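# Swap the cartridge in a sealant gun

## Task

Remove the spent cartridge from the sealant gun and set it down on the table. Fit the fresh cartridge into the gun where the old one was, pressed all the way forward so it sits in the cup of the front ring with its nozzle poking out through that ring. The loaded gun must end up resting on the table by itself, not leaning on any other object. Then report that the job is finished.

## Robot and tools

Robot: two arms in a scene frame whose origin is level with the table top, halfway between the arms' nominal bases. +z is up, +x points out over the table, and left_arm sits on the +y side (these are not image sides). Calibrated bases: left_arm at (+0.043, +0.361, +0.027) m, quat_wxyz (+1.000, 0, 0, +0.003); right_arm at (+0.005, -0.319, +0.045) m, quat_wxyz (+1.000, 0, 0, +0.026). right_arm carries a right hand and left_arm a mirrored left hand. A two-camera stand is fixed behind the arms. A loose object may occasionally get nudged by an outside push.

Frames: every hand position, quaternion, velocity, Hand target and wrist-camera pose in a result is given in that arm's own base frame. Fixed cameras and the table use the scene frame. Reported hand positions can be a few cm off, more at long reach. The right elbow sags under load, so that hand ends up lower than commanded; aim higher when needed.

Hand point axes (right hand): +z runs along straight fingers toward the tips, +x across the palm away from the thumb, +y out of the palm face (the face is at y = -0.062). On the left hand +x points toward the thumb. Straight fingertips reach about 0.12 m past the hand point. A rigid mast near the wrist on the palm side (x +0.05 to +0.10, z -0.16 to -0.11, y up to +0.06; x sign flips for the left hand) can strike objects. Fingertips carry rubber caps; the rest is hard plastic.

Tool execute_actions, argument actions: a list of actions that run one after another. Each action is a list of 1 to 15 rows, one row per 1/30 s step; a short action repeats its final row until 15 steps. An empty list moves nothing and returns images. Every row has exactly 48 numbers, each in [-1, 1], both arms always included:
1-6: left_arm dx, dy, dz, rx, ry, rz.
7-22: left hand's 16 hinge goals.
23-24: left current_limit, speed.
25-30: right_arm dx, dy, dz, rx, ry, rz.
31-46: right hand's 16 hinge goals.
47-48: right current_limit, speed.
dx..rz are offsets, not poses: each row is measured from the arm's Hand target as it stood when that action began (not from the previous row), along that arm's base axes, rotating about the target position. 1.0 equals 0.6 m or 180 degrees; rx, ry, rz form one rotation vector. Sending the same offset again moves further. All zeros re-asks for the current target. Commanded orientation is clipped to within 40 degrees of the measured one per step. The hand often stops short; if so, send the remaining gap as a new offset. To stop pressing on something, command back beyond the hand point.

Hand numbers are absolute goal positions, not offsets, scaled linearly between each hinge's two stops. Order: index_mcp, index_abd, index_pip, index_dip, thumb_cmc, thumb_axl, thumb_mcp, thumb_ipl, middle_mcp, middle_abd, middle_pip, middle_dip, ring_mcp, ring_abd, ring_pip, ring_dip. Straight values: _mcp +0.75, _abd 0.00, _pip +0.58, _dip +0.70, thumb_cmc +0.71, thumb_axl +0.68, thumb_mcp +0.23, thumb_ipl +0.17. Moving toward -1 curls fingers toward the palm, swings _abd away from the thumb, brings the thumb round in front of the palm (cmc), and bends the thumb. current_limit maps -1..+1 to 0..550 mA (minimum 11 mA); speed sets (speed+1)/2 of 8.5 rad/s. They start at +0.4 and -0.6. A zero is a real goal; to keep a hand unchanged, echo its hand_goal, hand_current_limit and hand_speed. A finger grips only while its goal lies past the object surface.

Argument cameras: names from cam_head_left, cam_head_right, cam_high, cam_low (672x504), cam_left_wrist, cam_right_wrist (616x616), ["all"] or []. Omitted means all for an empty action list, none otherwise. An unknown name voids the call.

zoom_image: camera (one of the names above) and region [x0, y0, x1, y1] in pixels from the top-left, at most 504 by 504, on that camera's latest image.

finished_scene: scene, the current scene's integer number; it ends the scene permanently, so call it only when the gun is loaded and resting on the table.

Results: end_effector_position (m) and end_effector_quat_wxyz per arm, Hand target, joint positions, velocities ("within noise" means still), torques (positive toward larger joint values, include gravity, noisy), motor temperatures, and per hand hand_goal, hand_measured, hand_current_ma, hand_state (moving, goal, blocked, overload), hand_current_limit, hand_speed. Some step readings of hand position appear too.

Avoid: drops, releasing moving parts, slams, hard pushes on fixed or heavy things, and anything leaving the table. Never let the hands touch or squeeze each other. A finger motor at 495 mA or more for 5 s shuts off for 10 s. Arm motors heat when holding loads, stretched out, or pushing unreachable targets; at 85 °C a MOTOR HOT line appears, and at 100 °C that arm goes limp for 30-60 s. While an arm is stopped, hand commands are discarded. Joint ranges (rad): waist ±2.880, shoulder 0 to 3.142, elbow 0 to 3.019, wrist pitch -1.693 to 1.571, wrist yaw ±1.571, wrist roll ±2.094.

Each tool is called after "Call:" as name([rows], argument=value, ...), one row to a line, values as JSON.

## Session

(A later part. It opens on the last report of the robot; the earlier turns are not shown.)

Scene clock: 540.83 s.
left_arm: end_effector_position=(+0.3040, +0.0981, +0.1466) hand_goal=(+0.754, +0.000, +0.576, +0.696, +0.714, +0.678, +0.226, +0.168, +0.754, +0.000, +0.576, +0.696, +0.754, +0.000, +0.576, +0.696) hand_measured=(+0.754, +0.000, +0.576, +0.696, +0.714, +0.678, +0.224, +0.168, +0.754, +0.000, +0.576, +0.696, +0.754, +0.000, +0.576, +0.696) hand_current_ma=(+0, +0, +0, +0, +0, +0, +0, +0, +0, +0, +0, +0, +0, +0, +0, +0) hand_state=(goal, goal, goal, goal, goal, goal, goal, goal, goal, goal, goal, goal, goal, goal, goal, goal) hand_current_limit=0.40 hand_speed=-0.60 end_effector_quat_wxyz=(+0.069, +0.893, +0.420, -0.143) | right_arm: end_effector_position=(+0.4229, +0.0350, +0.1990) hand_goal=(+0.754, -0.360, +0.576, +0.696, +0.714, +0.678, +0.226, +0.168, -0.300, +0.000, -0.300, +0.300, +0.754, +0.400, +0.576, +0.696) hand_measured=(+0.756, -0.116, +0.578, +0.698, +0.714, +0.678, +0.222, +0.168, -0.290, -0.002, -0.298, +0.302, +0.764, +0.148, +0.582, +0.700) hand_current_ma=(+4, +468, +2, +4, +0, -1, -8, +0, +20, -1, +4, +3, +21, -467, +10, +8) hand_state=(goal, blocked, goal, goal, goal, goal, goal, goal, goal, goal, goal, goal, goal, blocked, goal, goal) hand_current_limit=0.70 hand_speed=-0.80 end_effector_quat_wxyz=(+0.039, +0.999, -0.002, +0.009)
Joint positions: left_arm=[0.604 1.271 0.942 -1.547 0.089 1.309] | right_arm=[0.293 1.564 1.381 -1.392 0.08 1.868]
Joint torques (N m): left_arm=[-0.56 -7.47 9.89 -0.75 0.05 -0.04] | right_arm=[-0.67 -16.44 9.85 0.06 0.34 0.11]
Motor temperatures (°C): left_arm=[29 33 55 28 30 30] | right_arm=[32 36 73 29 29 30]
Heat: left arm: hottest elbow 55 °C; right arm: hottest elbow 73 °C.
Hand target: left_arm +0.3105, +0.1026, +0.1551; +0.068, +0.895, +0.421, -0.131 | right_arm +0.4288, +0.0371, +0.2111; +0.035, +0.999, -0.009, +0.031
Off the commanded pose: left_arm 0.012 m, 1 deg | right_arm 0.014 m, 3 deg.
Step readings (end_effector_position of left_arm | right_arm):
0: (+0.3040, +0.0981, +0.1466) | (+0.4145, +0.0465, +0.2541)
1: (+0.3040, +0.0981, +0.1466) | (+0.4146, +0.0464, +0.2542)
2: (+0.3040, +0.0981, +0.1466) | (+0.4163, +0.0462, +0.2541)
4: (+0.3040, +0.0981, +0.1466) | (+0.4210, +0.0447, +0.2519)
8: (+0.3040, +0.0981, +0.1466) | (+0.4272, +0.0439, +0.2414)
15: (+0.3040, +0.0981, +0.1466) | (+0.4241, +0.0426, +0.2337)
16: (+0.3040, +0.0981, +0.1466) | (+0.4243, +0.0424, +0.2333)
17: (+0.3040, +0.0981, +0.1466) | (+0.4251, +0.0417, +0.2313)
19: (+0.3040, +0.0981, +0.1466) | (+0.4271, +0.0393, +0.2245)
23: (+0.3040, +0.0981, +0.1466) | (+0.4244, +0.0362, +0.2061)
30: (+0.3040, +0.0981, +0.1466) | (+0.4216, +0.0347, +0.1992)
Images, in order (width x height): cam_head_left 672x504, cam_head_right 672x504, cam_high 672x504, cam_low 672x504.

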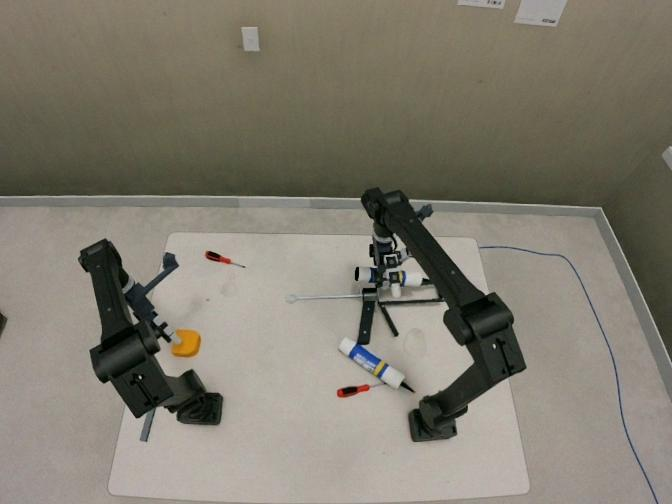

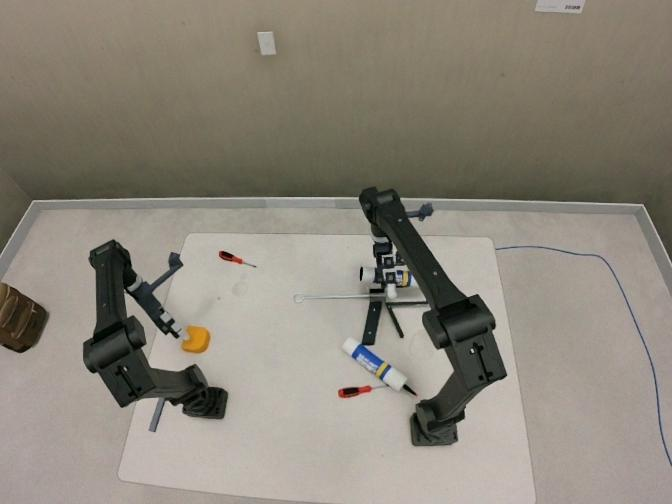

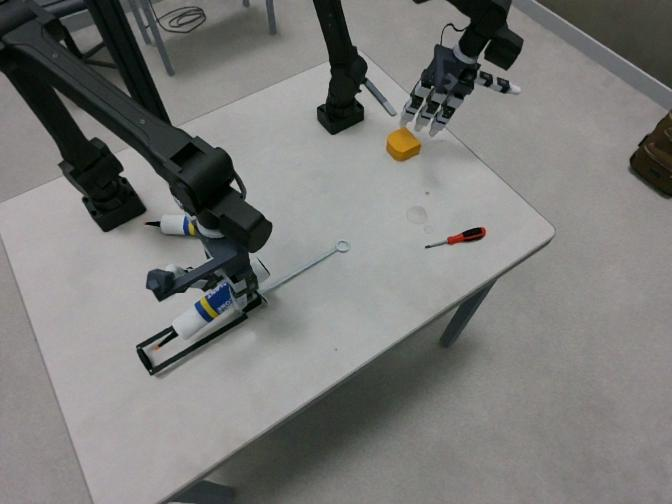

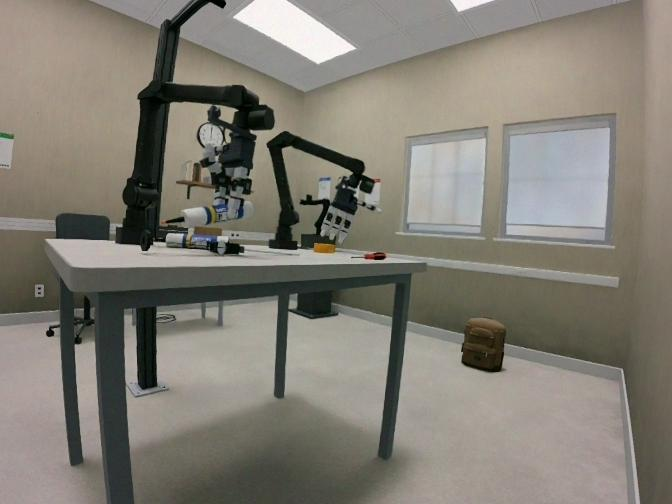

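Call:
execute_actions([
  [[0,0,0,0,0,0,0.754,0,0.576,0.696,0.714,0.678,0.226,0.168,0.754,0,0.576,0.696,0.754,0,0.576,0.696,0.4,-0.6,-0.013,-0.024,-0.07,0,0,0,0.754,-0.36,0.576,0.696,0.714,0.678,0.226,0.168,-0.3,0,-0.3,0.3,0.754,0.4,0.576,0.696,0.7,-0.8]],
], cameras=["cam_low","cam_high","cam_head_left","cam_head_right"])

Call:
zoom_image(camera="cam_low", region=[130, 190, 270, 270])

Call:
zoom_image(camera="cam_high", region=[130, 310, 210, 390])

Call:
zoom_image(camera="cam_head_right", region=[350, 240, 470, 340])

Scene clock: 552.63 s.
left_arm: end_effector_position=(+0.3040, +0.0981, +0.1466) hand_goal=(+0.754, +0.000, +0.576, +0.696, +0.714, +0.678, +0.226, +0.168, +0.754, +0.000, +0.576, +0.696, +0.754, +0.000, +0.576, +0.696) hand_measured=(+0.754, +0.000, +0.576, +0.696, +0.714, +0.678, +0.224, +0.168, +0.754, +0.000, +0.576, +0.696, +0.754, +0.000, +0.576, +0.696) hand_current_ma=(+0, +0, +0, +0, +0, +0, +0, +0, +0, +0, +0, +0, +0, +0, +0, +0) hand_state=(goal, goal, goal, goal, goal, goal, goal, goal, goal, goal, goal, goal, goal, goal, goal, goal) hand_current_limit=0.40 hand_speed=-0.60 end_effector_quat_wxyz=(+0.069, +0.893, +0.420, -0.143) | right_arm: end_effector_position=(+0.4103, +0.0271, +0.1563) hand_goal=(+0.754, -0.360, +0.576, +0.696, +0.714, +0.678, +0.226, +0.168, -0.300, +0.000, -0.300, +0.300, +0.754, +0.400, +0.576, +0.696) hand_measured=(+0.758, -0.116, +0.578, +0.698, +0.714, +0.678, +0.222, +0.168, -0.290, -0.002, -0.298, +0.302, +0.764, +0.148, +0.582, +0.700) hand_current_ma=(+6, +468, +3, +4, +0, -1, -8, +0, +20, -1, +4, +3, +25, -467, +12, +8) hand_state=(goal, blocked, goal, goal, goal, goal, goal, goal, goal, goal, goal, goal, goal, blocked, goal, goal) hand_current_limit=0.70 hand_speed=-0.80 end_effector_quat_wxyz=(+0.039, +0.999, -0.007, +0.009)
Joint positions: left_arm=[0.604 1.271 0.942 -1.547 0.089 1.309] | right_arm=[0.283 1.558 1.257 -1.276 0.08 1.868]
Joint torques (N m): left_arm=[-0.44 -7.53 9.94 -0.7 0.04 -0.02] | right_arm=[-1.96 -15.27 9.66 -0.08 0.31 -0.18]
Motor temperatures (°C): left_arm=[29 33 55 28 30 30] | right_arm=[32 37 69 29 29 30]
Heat: left arm: hottest elbow 55 °C; right arm: hottest elbow 69 °C.
Hand target: left_arm +0.3105, +0.1026, +0.1551; +0.068, +0.895, +0.421, -0.131 | right_arm +0.4211, +0.0226, +0.1691; +0.035, +0.999, -0.009, +0.031
Off the commanded pose: left_arm 0.012 m, 1 deg | right_arm 0.017 m, 3 deg.
Step readings (end_effector_position of left_arm | right_arm):
0: (+0.3040, +0.0981, +0.1466) | (+0.4229, +0.0350, +0.1990)
1: (+0.3040, +0.0981, +0.1466) | (+0.4229, +0.0350, +0.1985)
2: (+0.3040, +0.0981, +0.1466) | (+0.4231, +0.0350, +0.1961)
4: (+0.3040, +0.0981, +0.1466) | (+0.4223, +0.0343, +0.1871)
8: (+0.3040, +0.0981, +0.1466) | (+0.4145, +0.0309, +0.1656)
15: (+0.3040, +0.0981, +0.1466) | (+0.4086, +0.0267, +0.1566)
Images, in order (width x height): cam_head_left 672x504, cam_head_right 672x504, cam_high 672x504, cam_low 672x504.

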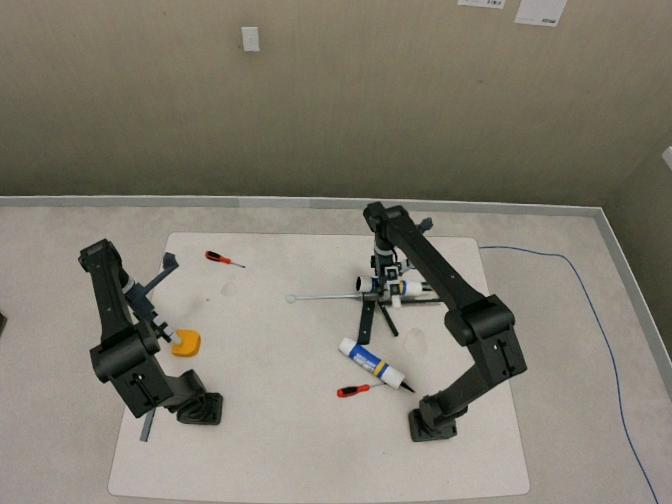

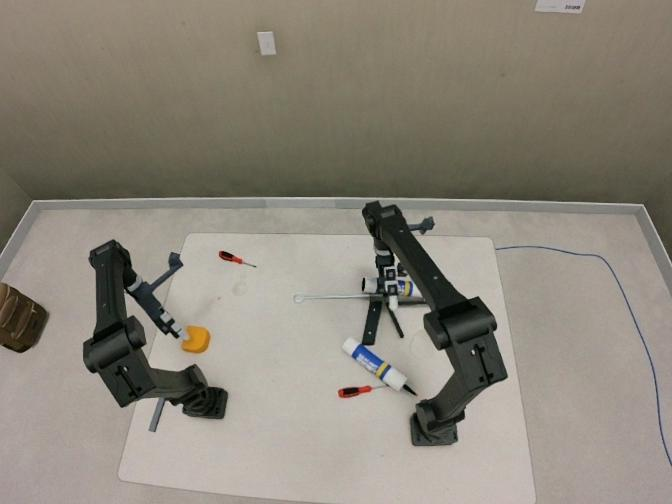

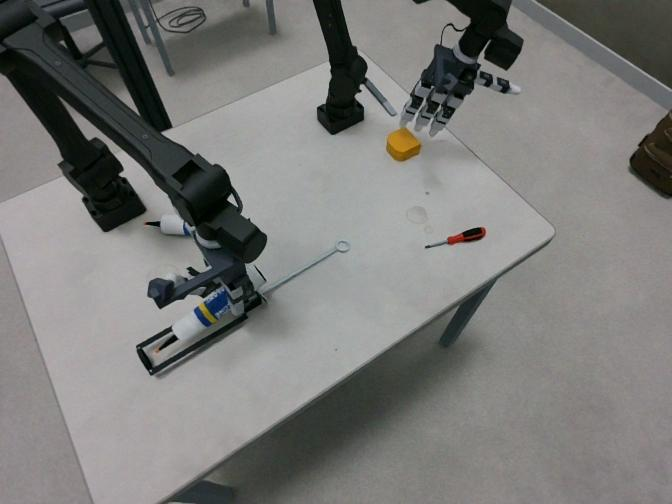

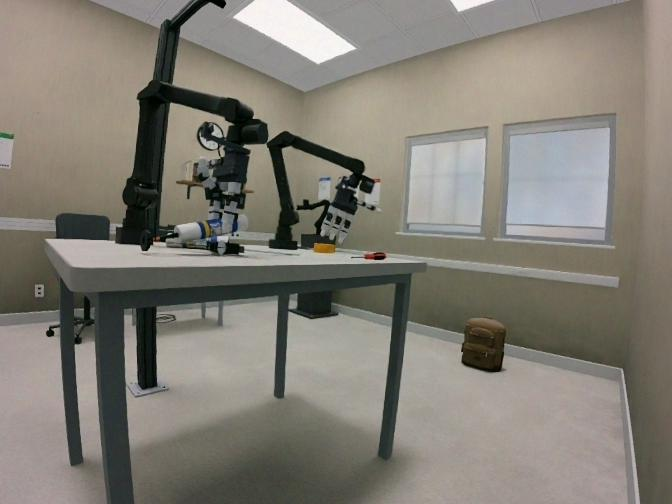

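Scaled by 3.600 from the camera's 672x504 image, which has a finer 960x720 frame.

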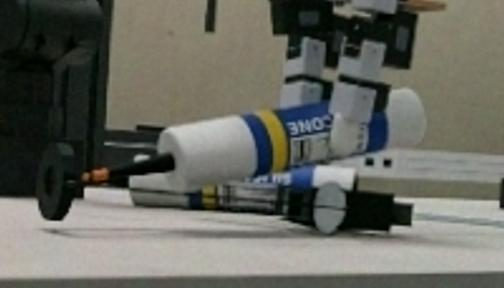

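Scaled by 6.300 from the camera's 672x504 image, which has a finer 960x720 frame.

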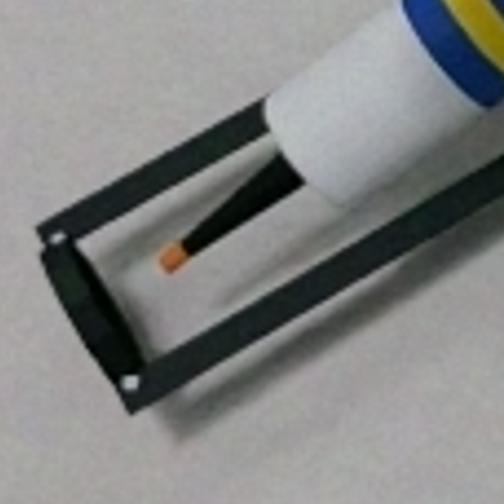

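Scaled by 4.200 from the camera's 672x504 image, which has a finer 960x720 frame.

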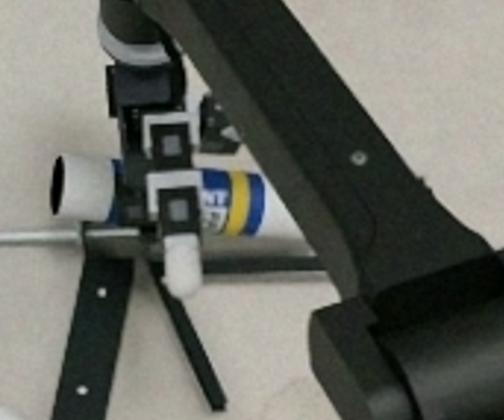

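Call:
execute_actions([
  [[0,0,0,0,0,0,0.754,0,0.576,0.696,0.714,0.678,0.226,0.168,0.754,0,0.576,0.696,0.754,0,0.576,0.696,0.4,-0.6,0.009,-0.035,-0.004,0,0,-0.0167,0.754,-0.36,0.576,0.696,0.714,0.678,0.226,0.168,-0.3,0,-0.3,0.3,0.754,0.4,0.576,0.696,0.7,-0.8]],
], cameras=["cam_low","cam_high","cam_head_left"])

Call:
zoom_image(camera="cam_low", region=[130, 220, 190, 260])

Call:
zoom_image(camera="cam_high", region=[130, 310, 210, 390])

Scene clock: 569.57 s.
left_arm: end_effector_position=(+0.3040, +0.0981, +0.1466) hand_goal=(+0.754, +0.000, +0.576, +0.696, +0.714, +0.678, +0.226, +0.168, +0.754, +0.000, +0.576, +0.696, +0.754, +0.000, +0.576, +0.696) hand_measured=(+0.754, +0.000, +0.576, +0.696, +0.714, +0.678, +0.224, +0.168, +0.754, +0.000, +0.576, +0.696, +0.754, +0.000, +0.576, +0.696) hand_current_ma=(+0, +0, +0, +0, +0, +0, +0, +0, +0, +0, +0, +0, +0, +0, +0, +0) hand_state=(goal, goal, goal, goal, goal, goal, goal, goal, goal, goal, goal, goal, goal, goal, goal, goal) hand_current_limit=0.40 hand_speed=-0.60 end_effector_quat_wxyz=(+0.069, +0.893, +0.420, -0.143) | right_arm: end_effector_position=(+0.4121, +0.0014, +0.1564) hand_goal=(+0.754, -0.360, +0.576, +0.696, +0.714, +0.678, +0.226, +0.168, -0.300, +0.000, -0.300, +0.300, +0.754, +0.400, +0.576, +0.696) hand_measured=(+0.756, -0.116, +0.578, +0.698, +0.714, +0.678, +0.222, +0.168, -0.290, -0.002, -0.298, +0.302, +0.764, +0.148, +0.582, +0.700) hand_current_ma=(+4, +468, +3, +4, +0, -1, -8, +0, +20, -1, +4, +3, +23, -467, +12, +8) hand_state=(goal, blocked, goal, goal, goal, goal, goal, goal, goal, goal, goal, goal, goal, blocked, goal, goal) hand_current_limit=0.70 hand_speed=-0.80 end_effector_quat_wxyz=(+0.040, +0.998, -0.038, +0.009)
Joint positions: left_arm=[0.604 1.271 0.942 -1.547 0.089 1.309] | right_arm=[0.222 1.558 1.257 -1.273 0.083 1.868]
Joint torques (N m): left_arm=[-0.44 -7.41 9.87 -0.7 0.06 -0.03] | right_arm=[-1.14 -14.45 10.4 0.01 0.21 -0.19]
Motor temperatures (°C): left_arm=[29 33 55 28 30 30] | right_arm=[32 37 67 29 29 30]
Heat: left arm: hottest elbow 55 °C; right arm: hottest elbow 67 °C.
Hand target: left_arm +0.3105, +0.1026, +0.1551; +0.068, +0.895, +0.421, -0.131 | right_arm +0.4264, +0.0017, +0.1667; +0.036, +0.998, -0.035, +0.030
Off the commanded pose: left_arm 0.012 m, 1 deg | right_arm 0.018 m, 2 deg.
Step readings (end_effector_position of left_arm | right_arm):
0: (+0.3040, +0.0981, +0.1466) | (+0.4103, +0.0271, +0.1563)
1: (+0.3040, +0.0981, +0.1466) | (+0.4103, +0.0269, +0.1563)
2: (+0.3040, +0.0981, +0.1466) | (+0.4104, +0.0263, +0.1563)
4: (+0.3040, +0.0981, +0.1466) | (+0.4106, +0.0231, +0.1562)
8: (+0.3040, +0.0981, +0.1466) | (+0.4118, +0.0106, +0.1562)
15: (+0.3040, +0.0981, +0.1466) | (+0.4121, +0.0014, +0.1564)
Images, in order (width x height): cam_head_left 672x504, cam_high 672x504, cam_low 672x504.

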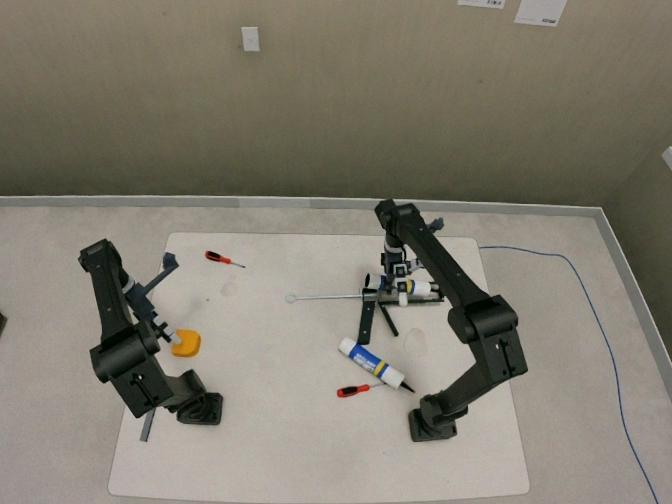

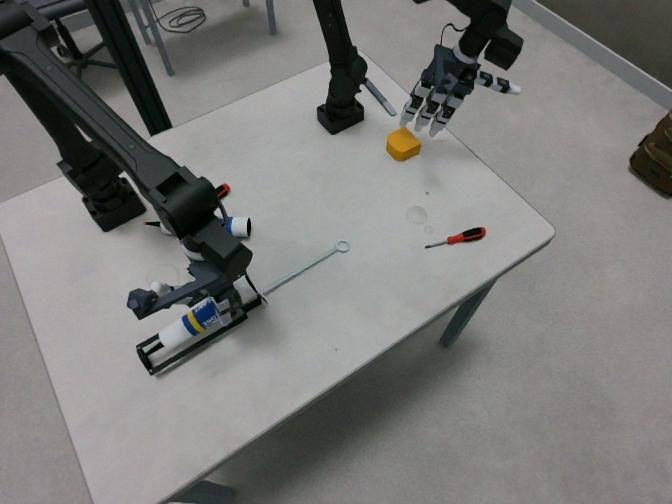

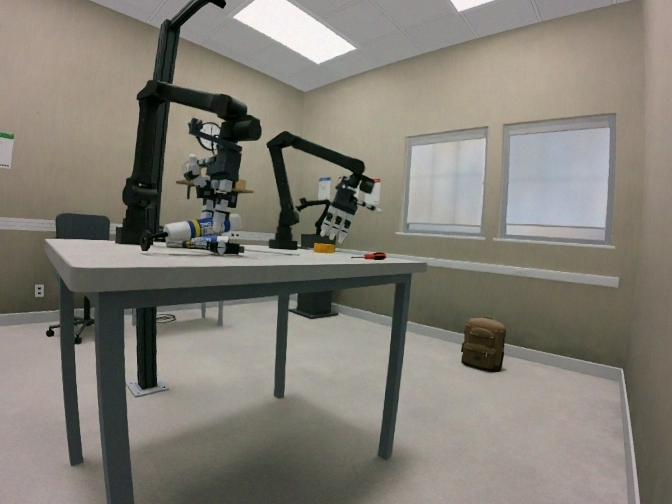

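Scaled by 8.400 from the camera's 672x504 image, which has a finer 960x720 frame.

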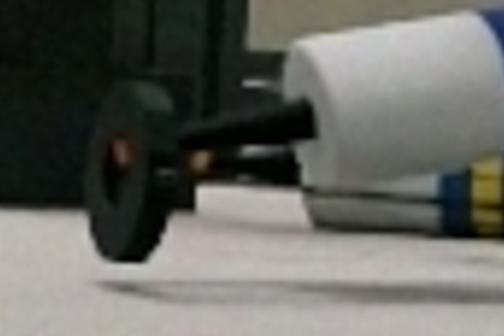

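Scaled by 6.300 from the camera's 672x504 image, which has a finer 960x720 frame.

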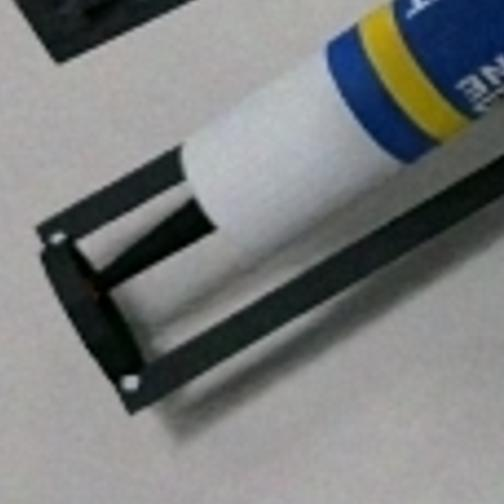

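Call:
execute_actions([
  [[0,0,0,0,0,0,0.754,0,0.576,0.696,0.714,0.678,0.226,0.168,0.754,0,0.576,0.696,0.754,0,0.576,0.696,0.4,-0.6,0.017,0,0.003,0,0,0,0.754,-0.36,0.576,0.696,0.714,0.678,0.226,0.168,-0.3,0,-0.3,0.3,0.754,0.4,0.576,0.696,0.7,-0.8]],
], cameras=["cam_low","cam_high"])

Call:
zoom_image(camera="cam_low", region=[130, 220, 190, 260])

Call:
zoom_image(camera="cam_high", region=[130, 310, 210, 390])

Scene clock: 580.77 s.
left_arm: end_effector_position=(+0.3040, +0.0981, +0.1466) hand_goal=(+0.754, +0.000, +0.576, +0.696, +0.714, +0.678, +0.226, +0.168, +0.754, +0.000, +0.576, +0.696, +0.754, +0.000, +0.576, +0.696) hand_measured=(+0.754, +0.000, +0.576, +0.696, +0.714, +0.678, +0.224, +0.168, +0.754, +0.000, +0.576, +0.696, +0.754, +0.000, +0.576, +0.696) hand_current_ma=(+0, +0, +0, +0, +0, +0, +0, +0, +0, +0, +0, +0, +0, +0, +0, +0) hand_state=(goal, goal, goal, goal, goal, goal, goal, goal, goal, goal, goal, goal, goal, goal, goal, goal) hand_current_limit=0.40 hand_speed=-0.60 end_effector_quat_wxyz=(+0.069, +0.893, +0.420, -0.143) | right_arm: end_effector_position=(+0.4125, +0.0015, +0.1492) hand_goal=(+0.754, -0.360, +0.576, +0.696, +0.714, +0.678, +0.226, +0.168, -0.300, +0.000, -0.300, +0.300, +0.754, +0.400, +0.576, +0.696) hand_measured=(+0.756, -0.116, +0.578, +0.698, +0.714, +0.678, +0.222, +0.168, -0.290, -0.002, -0.298, +0.302, +0.764, +0.148, +0.582, +0.700) hand_current_ma=(+4, +467, +3, +4, +0, -1, -8, +0, +20, -1, +4, +3, +23, -467, +12, +8) hand_state=(goal, blocked, goal, goal, goal, goal, goal, goal, goal, goal, goal, goal, goal, blocked, goal, goal) hand_current_limit=0.70 hand_speed=-0.80 end_effector_quat_wxyz=(+0.043, +0.998, -0.037, +0.000)
Joint positions: left_arm=[0.604 1.271 0.942 -1.547 0.089 1.309] | right_arm=[0.222 1.576 1.257 -1.273 0.083 1.868]
Joint torques (N m): left_arm=[-0.38 -7.65 9.92 -0.69 0.04 -0.04] | right_arm=[-1.38 -14.97 12.49 -0.27 0.22 -0.23]
Motor temperatures (°C): left_arm=[29 33 55 28 30 30] | right_arm=[32 37 66 29 29 30]
Heat: left arm: hottest elbow 55 °C; right arm: hottest elbow 66 °C.
Hand target: left_arm +0.3105, +0.1026, +0.1551; +0.068, +0.895, +0.421, -0.131 | right_arm +0.4366, +0.0017, +0.1686; +0.036, +0.998, -0.036, +0.030
Off the commanded pose: left_arm 0.012 m, 1 deg | right_arm 0.031 m, 3 deg.
Step readings (end_effector_position of left_arm | right_arm):
0: (+0.3040, +0.0981, +0.1466) | (+0.4121, +0.0014, +0.1564)
1: (+0.3040, +0.0981, +0.1466) | (+0.4121, +0.0014, +0.1564)
2: (+0.3040, +0.0981, +0.1466) | (+0.4121, +0.0014, +0.1564)
4: (+0.3040, +0.0981, +0.1466) | (+0.4121, +0.0014, +0.1558)
8: (+0.3040, +0.0981, +0.1466) | (+0.4123, +0.0015, +0.1527)
15: (+0.3040, +0.0981, +0.1466) | (+0.4125, +0.0015, +0.1492)
Images, in order (width x height): cam_high 672x504, cam_low 672x504.

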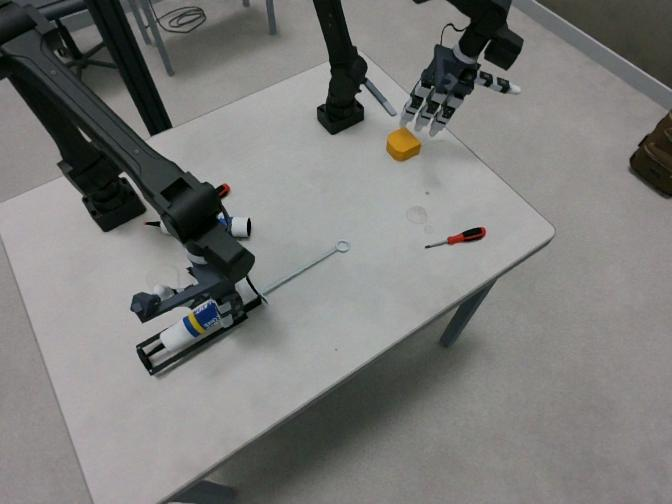

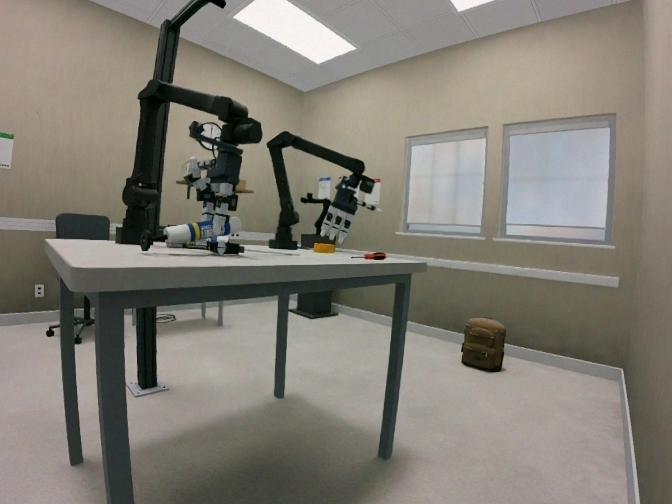

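Scaled by 8.400 from the camera's 672x504 image, which has a finer 960x720 frame.

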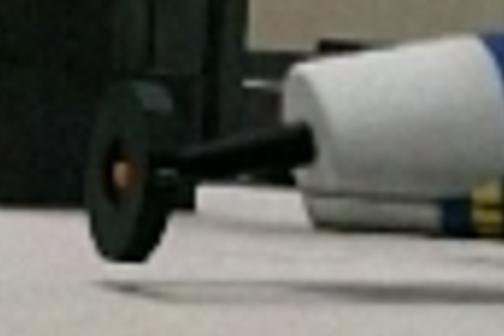

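Scaled by 6.300 from the camera's 672x504 image, which has a finer 960x720 frame.

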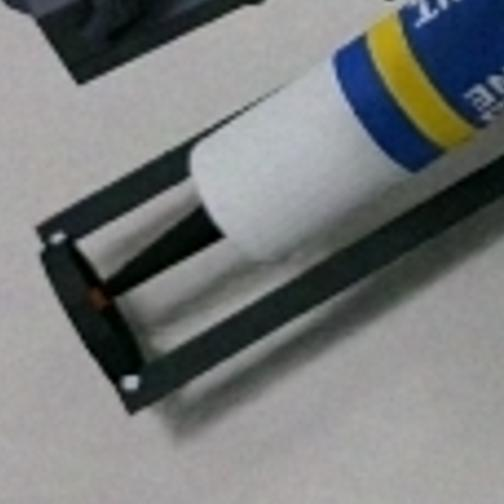

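Call:
execute_actions([
  [[0,0,0,0,0,0,0.754,0,0.576,0.696,0.714,0.678,0.226,0.168,0.754,0,0.576,0.696,0.754,0,0.576,0.696,0.4,-0.6,0.008,-0.012,0.014,0,0,0,0.754,-0.36,0.576,0.696,0.714,0.678,0.226,0.168,-0.3,0,-0.3,0.3,0.754,0.4,0.576,0.696,0.7,-0.8]],
], cameras=["cam_low","cam_high"])

Call:
zoom_image(camera="cam_low", region=[130, 220, 190, 260])

Call:
zoom_image(camera="cam_high", region=[130, 310, 210, 390])

Scene clock: 592.90 s.
left_arm: end_effector_position=(+0.3040, +0.0981, +0.1466) hand_goal=(+0.754, +0.000, +0.576, +0.696, +0.714, +0.678, +0.226, +0.168, +0.754, +0.000, +0.576, +0.696, +0.754, +0.000, +0.576, +0.696) hand_measured=(+0.754, +0.000, +0.576, +0.696, +0.714, +0.678, +0.224, +0.168, +0.754, +0.000, +0.576, +0.696, +0.754, +0.000, +0.576, +0.696) hand_current_ma=(+0, +0, +0, +0, +0, +0, +0, +0, +0, +0, +0, +0, +0, +0, +0, +0) hand_state=(goal, goal, goal, goal, goal, goal, goal, goal, goal, goal, goal, goal, goal, goal, goal, goal) hand_current_limit=0.40 hand_speed=-0.60 end_effector_quat_wxyz=(+0.069, +0.893, +0.420, -0.143) | right_arm: end_effector_position=(+0.4205, -0.0022, +0.1567) hand_goal=(+0.754, -0.360, +0.576, +0.696, +0.714, +0.678, +0.226, +0.168, -0.300, +0.000, -0.300, +0.300, +0.754, +0.400, +0.576, +0.696) hand_measured=(+0.758, -0.116, +0.578, +0.698, +0.714, +0.678, +0.222, +0.168, -0.290, -0.002, -0.298, +0.302, +0.764, +0.148, +0.582, +0.700) hand_current_ma=(+6, +468, +4, +4, +0, -1, -8, +0, +20, -1, +4, +3, +23, -467, +12, +8) hand_state=(goal, blocked, goal, goal, goal, goal, goal, goal, goal, goal, goal, goal, goal, blocked, goal, goal) hand_current_limit=0.70 hand_speed=-0.80 end_effector_quat_wxyz=(+0.041, +0.999, -0.035, +0.008)
Joint positions: left_arm=[0.604 1.271 0.942 -1.547 0.089 1.309] | right_arm=[0.21 1.577 1.28 -1.279 0.083 1.851]
Joint torques (N m): left_arm=[-0.56 -7.41 9.92 -0.75 0.05 -0.04] | right_arm=[-1.96 -14.68 12.59 -0.92 0.22 -0.23]
Motor temperatures (°C): left_arm=[29 33 55 28 30 30] | right_arm=[32 38 67 29 29 30]
Heat: left arm: hottest elbow 55 °C; right arm: hottest elbow 67 °C.
Hand target: left_arm +0.3105, +0.1026, +0.1551; +0.068, +0.895, +0.421, -0.131 | right_arm +0.4415, -0.0056, +0.1769; +0.036, +0.998, -0.036, +0.030
Off the commanded pose: left_arm 0.012 m, 1 deg | right_arm 0.029 m, 3 deg.
Step readings (end_effector_position of left_arm | right_arm):
0: (+0.3040, +0.0981, +0.1466) | (+0.4125, +0.0015, +0.1492)
1: (+0.3040, +0.0981, +0.1466) | (+0.4125, +0.0015, +0.1492)
2: (+0.3040, +0.0981, +0.1466) | (+0.4129, +0.0014, +0.1495)
4: (+0.3040, +0.0981, +0.1466) | (+0.4144, +0.0000, +0.1504)
8: (+0.3040, +0.0981, +0.1466) | (+0.4178, -0.0009, +0.1539)
15: (+0.3040, +0.0981, +0.1466) | (+0.4208, -0.0019, +0.1567)
Images, in order (width x height): cam_high 672x504, cam_low 672x504.

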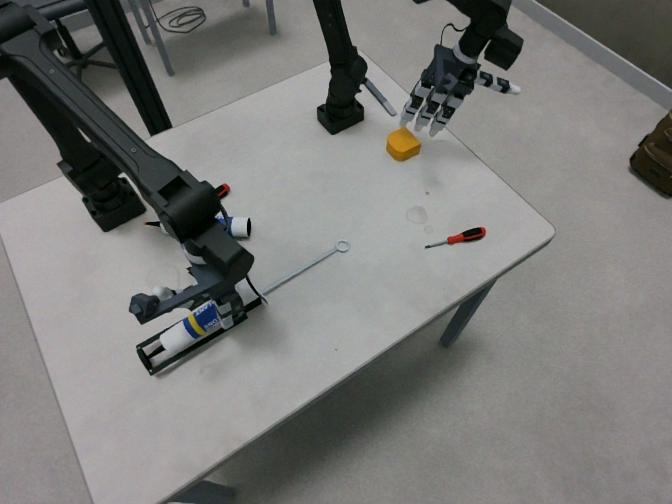

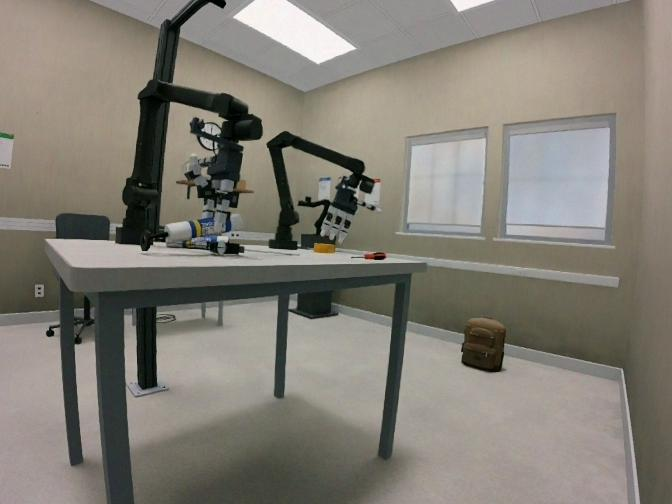

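Scaled by 8.400 from the camera's 672x504 image, which has a finer 960x720 frame.

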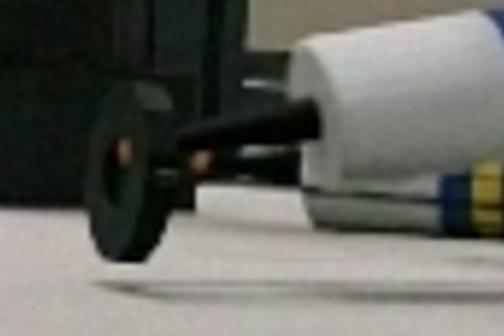

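Scaled by 6.300 from the camera's 672x504 image, which has a finer 960x720 frame.

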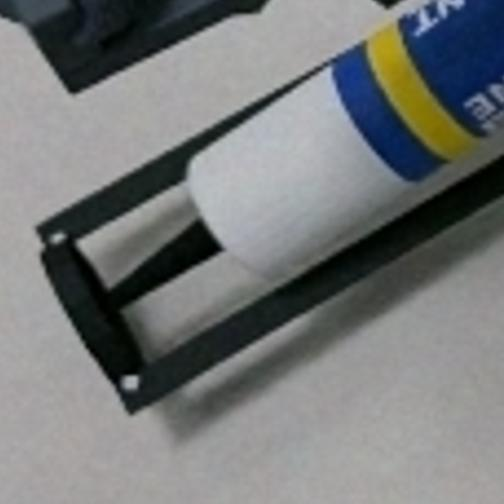

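Call:
execute_actions([
  [[0,0,0,0,0,0,0.754,0,0.576,0.696,0.714,0.678,0.226,0.168,0.754,0,0.576,0.696,0.754,0,0.576,0.696,0.4,-0.6,0,-0.033,-0.018,0,0,0,0.754,-0.36,0.576,0.696,0.714,0.678,0.226,0.168,-0.3,0,-0.3,0.3,0.754,0.4,0.576,0.696,0.7,-0.8]],
], cameras=["cam_low","cam_high"])

Call:
zoom_image(camera="cam_low", region=[130, 220, 190, 260])

Call:
zoom_image(camera="cam_high", region=[130, 310, 210, 390])

Scene clock: 598.97 s.
left_arm: end_effector_position=(+0.3040, +0.0981, +0.1466) hand_goal=(+0.754, +0.000, +0.576, +0.696, +0.714, +0.678, +0.226, +0.168, +0.754, +0.000, +0.576, +0.696, +0.754, +0.000, +0.576, +0.696) hand_measured=(+0.754, +0.000, +0.576, +0.696, +0.714, +0.678, +0.224, +0.168, +0.754, +0.000, +0.576, +0.696, +0.754, +0.000, +0.576, +0.696) hand_current_ma=(+0, +0, +0, +0, +0, +0, +0, +0, +0, +0, +0, +0, +0, +0, +0, +0) hand_state=(goal, goal, goal, goal, goal, goal, goal, goal, goal, goal, goal, goal, goal, goal, goal, goal) hand_current_limit=0.40 hand_speed=-0.60 end_effector_quat_wxyz=(+0.069, +0.893, +0.420, -0.143) | right_arm: end_effector_position=(+0.4248, -0.0234, +0.1563) hand_goal=(+0.754, -0.360, +0.576, +0.696, +0.714, +0.678, +0.226, +0.168, -0.300, +0.000, -0.300, +0.300, +0.754, +0.400, +0.576, +0.696) hand_measured=(+0.762, -0.116, +0.580, +0.700, +0.714, +0.678, +0.222, +0.168, -0.290, -0.002, -0.298, +0.302, +0.762, +0.148, +0.582, +0.700) hand_current_ma=(+16, +468, +8, +7, +0, -1, -8, +0, +20, -1, +4, +3, +19, -467, +12, +8) hand_state=(goal, blocked, goal, goal, goal, goal, goal, goal, goal, goal, goal, goal, goal, blocked, goal, goal) hand_current_limit=0.70 hand_speed=-0.80 end_effector_quat_wxyz=(+0.039, +0.998, -0.040, +0.009)
Joint positions: left_arm=[0.604 1.271 0.942 -1.547 0.089 1.309] | right_arm=[0.161 1.577 1.28 -1.272 0.08 1.812]
Joint torques (N m): left_arm=[-0.67 -7.3 9.95 -0.69 0.05 -0.03] | right_arm=[-1.32 -14.45 10.65 0.1 0.23 -0.28]
Motor temperatures (°C): left_arm=[29 33 55 28 30 30] | right_arm=[32 38 67 29 29 30]
Heat: left arm: hottest elbow 55 °C; right arm: hottest elbow 67 °C.
Hand target: left_arm +0.3105, +0.1026, +0.1551; +0.068, +0.895, +0.421, -0.131 | right_arm +0.4415, -0.0253, +0.1661; +0.036, +0.998, -0.035, +0.030
Off the commanded pose: left_arm 0.012 m, 1 deg | right_arm 0.019 m, 2 deg.
Step readings (end_effector_position of left_arm | right_arm):
0: (+0.3040, +0.0981, +0.1466) | (+0.4205, -0.0022, +0.1567)
1: (+0.3040, +0.0981, +0.1466) | (+0.4206, -0.0023, +0.1567)
2: (+0.3040, +0.0981, +0.1466) | (+0.4208, -0.0029, +0.1567)
4: (+0.3040, +0.0981, +0.1466) | (+0.4214, -0.0055, +0.1565)
8: (+0.3040, +0.0981, +0.1466) | (+0.4233, -0.0160, +0.1564)
15: (+0.3040, +0.0981, +0.1466) | (+0.4246, -0.0234, +0.1563)
Images, in order (width x height): cam_high 672x504, cam_low 672x504.

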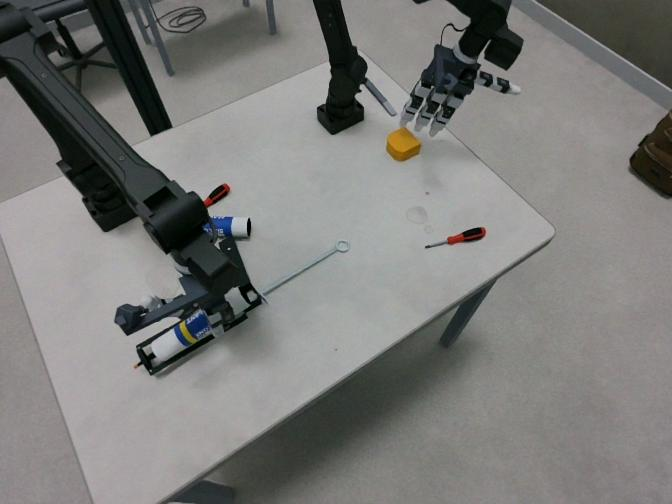

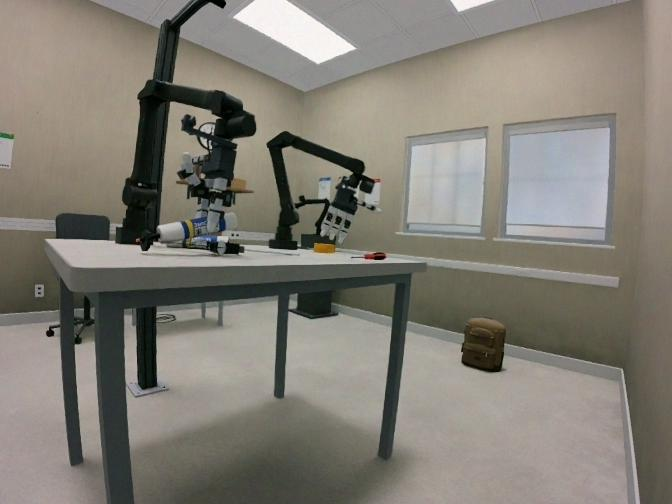

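Scaled by 8.400 from the camera's 672x504 image, which has a finer 960x720 frame.

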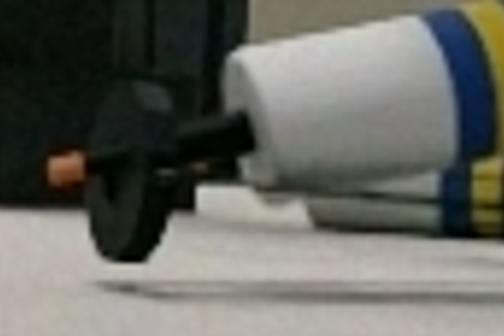

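Scaled by 6.300 from the camera's 672x504 image, which has a finer 960x720 frame.

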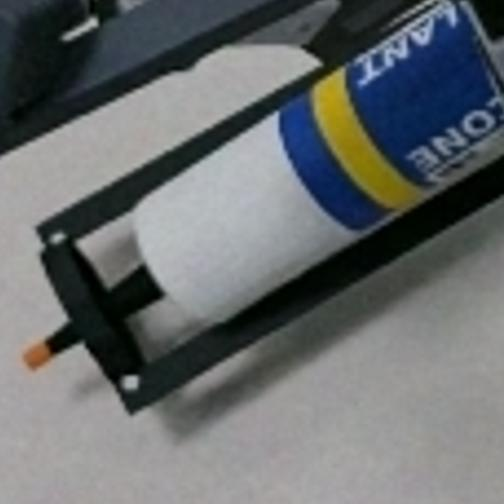

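Call:
execute_actions([
  [[0,0,0,0,0,0,0.754,0,0.576,0.696,0.714,0.678,0.226,0.168,0.754,0,0.576,0.696,0.754,0,0.576,0.696,0.4,-0.6,-0.015,-0.003,-0.014,0,0,0,0.754,-0.36,0.576,0.696,0.714,0.678,0.226,0.168,-0.3,0,-0.3,0.3,0.754,0.4,0.576,0.696,0.7,-0.8]],
], cameras=["cam_low","cam_high"])

Call:
zoom_image(camera="cam_low", region=[130, 220, 190, 260])

Call:
zoom_image(camera="cam_high", region=[130, 310, 210, 390])

Scene clock: 607.20 s.
left_arm: end_effector_position=(+0.3040, +0.0981, +0.1466) hand_goal=(+0.754, +0.000, +0.576, +0.696, +0.714, +0.678, +0.226, +0.168, +0.754, +0.000, +0.576, +0.696, +0.754, +0.000, +0.576, +0.696) hand_measured=(+0.754, +0.000, +0.576, +0.696, +0.714, +0.678, +0.224, +0.168, +0.754, +0.000, +0.576, +0.696, +0.754, +0.000, +0.576, +0.696) hand_current_ma=(+0, +0, +0, +0, +0, +0, +0, +0, +0, +0, +0, +0, +0, +0, +0, +0) hand_state=(goal, goal, goal, goal, goal, goal, goal, goal, goal, goal, goal, goal, goal, goal, goal, goal) hand_current_limit=0.40 hand_speed=-0.60 end_effector_quat_wxyz=(+0.069, +0.893, +0.420, -0.143) | right_arm: end_effector_position=(+0.4232, -0.0238, +0.1484) hand_goal=(+0.754, -0.360, +0.576, +0.696, +0.714, +0.678, +0.226, +0.168, -0.300, +0.000, -0.300, +0.300, +0.754, +0.400, +0.576, +0.696) hand_measured=(+0.762, -0.116, +0.582, +0.700, +0.714, +0.678, +0.222, +0.168, -0.290, -0.002, -0.298, +0.302, +0.760, +0.148, +0.582, +0.700) hand_current_ma=(+19, +468, +10, +7, +0, -1, -8, +0, +20, -1, +4, +3, +10, -467, +10, +8) hand_state=(goal, blocked, goal, goal, goal, goal, goal, goal, goal, goal, goal, goal, goal, blocked, goal, goal) hand_current_limit=0.70 hand_speed=-0.80 end_effector_quat_wxyz=(+0.039, +0.998, -0.039, +0.010)
Joint positions: left_arm=[0.604 1.271 0.942 -1.547 0.089 1.309] | right_arm=[0.161 1.577 1.259 -1.248 0.08 1.809]
Joint torques (N m): left_arm=[-0.5 -7.3 9.91 -0.72 0.05 -0.03] | right_arm=[-1.49 -15.5 9.05 0.16 0.22 -0.25]
Motor temperatures (°C): left_arm=[29 33 55 28 30 30] | right_arm=[32 38 66 29 29 30]
Heat: left arm: hottest elbow 55 °C; right arm: hottest elbow 66 °C.
Hand target: left_arm +0.3105, +0.1026, +0.1551; +0.068, +0.895, +0.421, -0.131 | right_arm +0.4324, -0.0271, +0.1576; +0.036, +0.998, -0.036, +0.030
Off the commanded pose: left_arm 0.012 m, 1 deg | right_arm 0.014 m, 2 deg.
Step readings (end_effector_position of left_arm | right_arm):
0: (+0.3040, +0.0981, +0.1466) | (+0.4248, -0.0234, +0.1563)
1: (+0.3040, +0.0981, +0.1466) | (+0.4249, -0.0234, +0.1563)
2: (+0.3040, +0.0981, +0.1466) | (+0.4252, -0.0234, +0.1562)
4: (+0.3040, +0.0981, +0.1466) | (+0.4262, -0.0232, +0.1552)
8: (+0.3040, +0.0981, +0.1466) | (+0.4259, -0.0233, +0.1515)
15: (+0.3040, +0.0981, +0.1466) | (+0.4232, -0.0238, +0.1484)
Images, in order (width x height): cam_high 672x504, cam_low 672x504.

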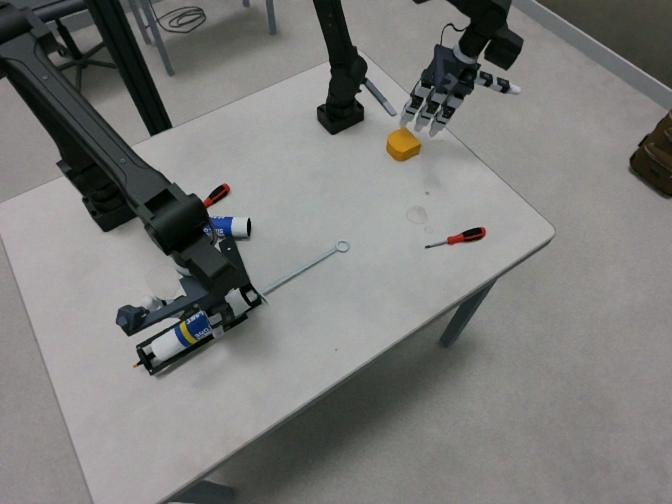

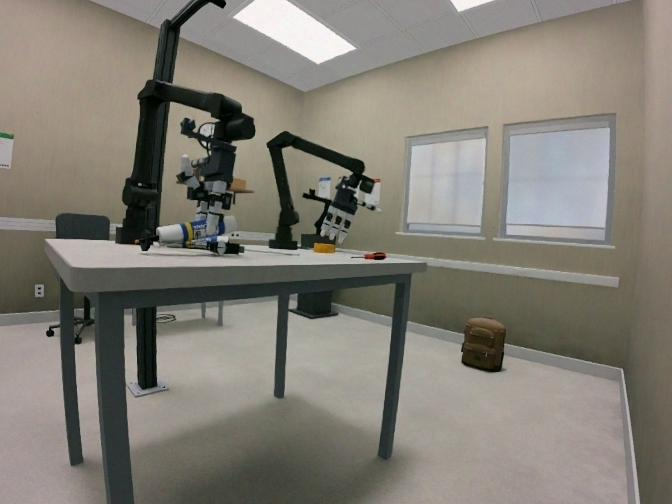

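Scaled by 8.400 from the camera's 672x504 image, which has a finer 960x720 frame.

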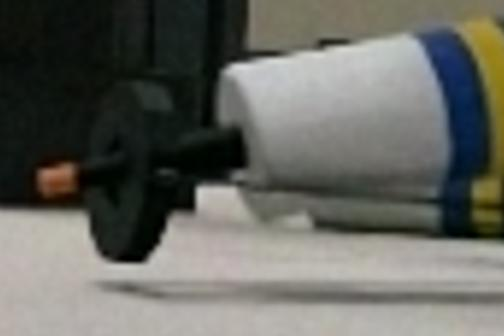

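Scaled by 6.300 from the camera's 672x504 image, which has a finer 960x720 frame.

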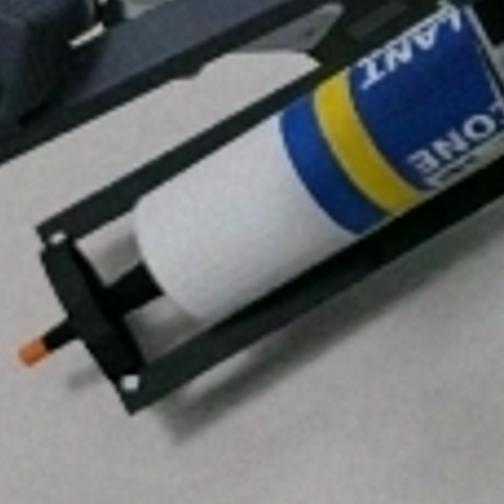

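Call:
execute_actions([
  [[0,0,0,0,0,0,0.754,0,0.576,0.696,0.714,0.678,0.226,0.168,0.754,0,0.576,0.696,0.754,0,0.576,0.696,0.4,-0.6,-0.013,-0.022,-0.012,0,0,0,0.754,-0.36,0.576,0.696,0.714,0.678,0.226,0.168,-0.3,0,-0.3,0.3,0.754,0.4,0.576,0.696,0.7,-0.8]],
], cameras=["cam_low","cam_high"])

Call:
zoom_image(camera="cam_low", region=[130, 220, 190, 260])

Call:
zoom_image(camera="cam_high", region=[130, 310, 210, 390])

Scene clock: 629.73 s.
left_arm: end_effector_position=(+0.3040, +0.0981, +0.1466) hand_goal=(+0.754, +0.000, +0.576, +0.696, +0.714, +0.678, +0.226, +0.168, +0.754, +0.000, +0.576, +0.696, +0.754, +0.000, +0.576, +0.696) hand_measured=(+0.754, +0.000, +0.576, +0.696, +0.714, +0.678, +0.224, +0.168, +0.754, +0.000, +0.576, +0.696, +0.754, +0.000, +0.576, +0.696) hand_current_ma=(+0, +0, +0, +0, +0, +0, +0, +0, +0, +0, +0, +0, +0, +0, +0, +0) hand_state=(goal, goal, goal, goal, goal, goal, goal, goal, goal, goal, goal, goal, goal, goal, goal, goal) hand_current_limit=0.40 hand_speed=-0.60 end_effector_quat_wxyz=(+0.069, +0.893, +0.420, -0.143) | right_arm: end_effector_position=(+0.4157, -0.0351, +0.1340) hand_goal=(+0.754, -0.360, +0.576, +0.696, +0.714, +0.678, +0.226, +0.168, -0.300, +0.000, -0.300, +0.300, +0.754, +0.400, +0.576, +0.696) hand_measured=(+0.754, -0.116, +0.578, +0.700, +0.714, +0.678, +0.222, +0.168, -0.290, -0.002, -0.298, +0.302, +0.762, +0.148, +0.580, +0.700) hand_current_ma=(+1, +468, +2, +5, +0, -1, -8, +0, +20, -1, +4, +3, +15, -467, +8, +8) hand_state=(goal, blocked, goal, goal, goal, goal, goal, goal, goal, goal, goal, goal, goal, blocked, goal, goal) hand_current_limit=0.70 hand_speed=-0.80 end_effector_quat_wxyz=(+0.040, +0.999, -0.037, +0.003)
Joint positions: left_arm=[0.604 1.271 0.942 -1.547 0.089 1.309] | right_arm=[0.139 1.575 1.216 -1.22 0.08 1.783]
Joint torques (N m): left_arm=[-0.56 -7.47 9.89 -0.75 0.05 -0.03] | right_arm=[-1.85 -17.44 8.98 0.03 0.23 -0.23]
Motor temperatures (°C): left_arm=[29 33 55 28 30 30] | right_arm=[32 39 61 29 29 30]
Heat: left arm: hottest elbow 55 °C; right arm: hottest elbow 61 °C.
Hand target: left_arm +0.3105, +0.1026, +0.1551; +0.068, +0.895, +0.421, -0.131 | right_arm +0.4246, -0.0404, +0.1506; +0.036, +0.998, -0.036, +0.030
Off the commanded pose: left_arm 0.012 m, 1 deg | right_arm 0.019 m, 3 deg.
Step readings (end_effector_position of left_arm | right_arm):
0: (+0.3040, +0.0981, +0.1466) | (+0.4232, -0.0238, +0.1484)
1: (+0.3040, +0.0981, +0.1466) | (+0.4231, -0.0238, +0.1483)
2: (+0.3040, +0.0981, +0.1466) | (+0.4231, -0.0244, +0.1473)
4: (+0.3040, +0.0981, +0.1466) | (+0.4225, -0.0267, +0.1444)
8: (+0.3040, +0.0981, +0.1466) | (+0.4177, -0.0307, +0.1366)
15: (+0.3040, +0.0981, +0.1466) | (+0.4154, -0.0350, +0.1341)
Images, in order (width x height): cam_high 672x504, cam_low 672x504.

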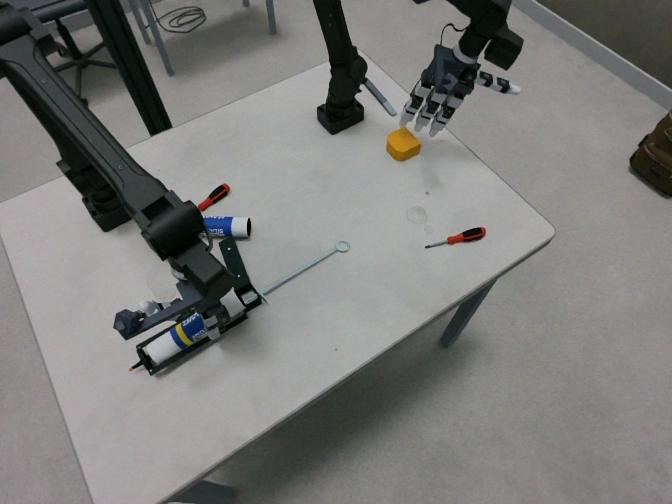

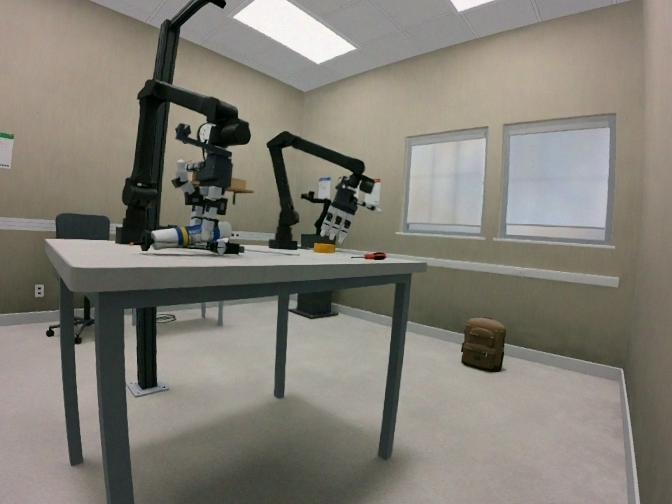

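Scaled by 8.400 from the camera's 672x504 image, which has a finer 960x720 frame.

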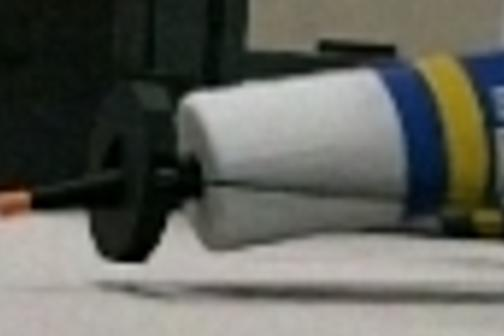

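Scaled by 6.300 from the camera's 672x504 image, which has a finer 960x720 frame.

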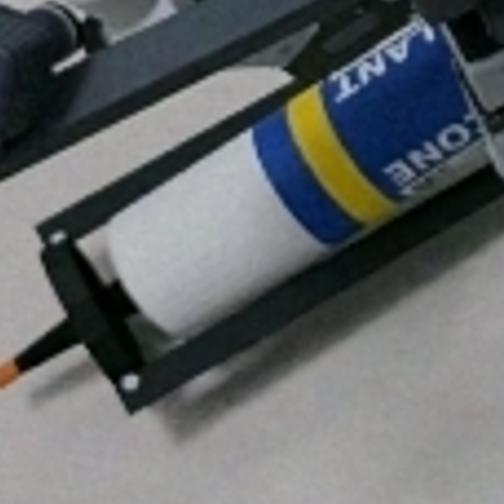

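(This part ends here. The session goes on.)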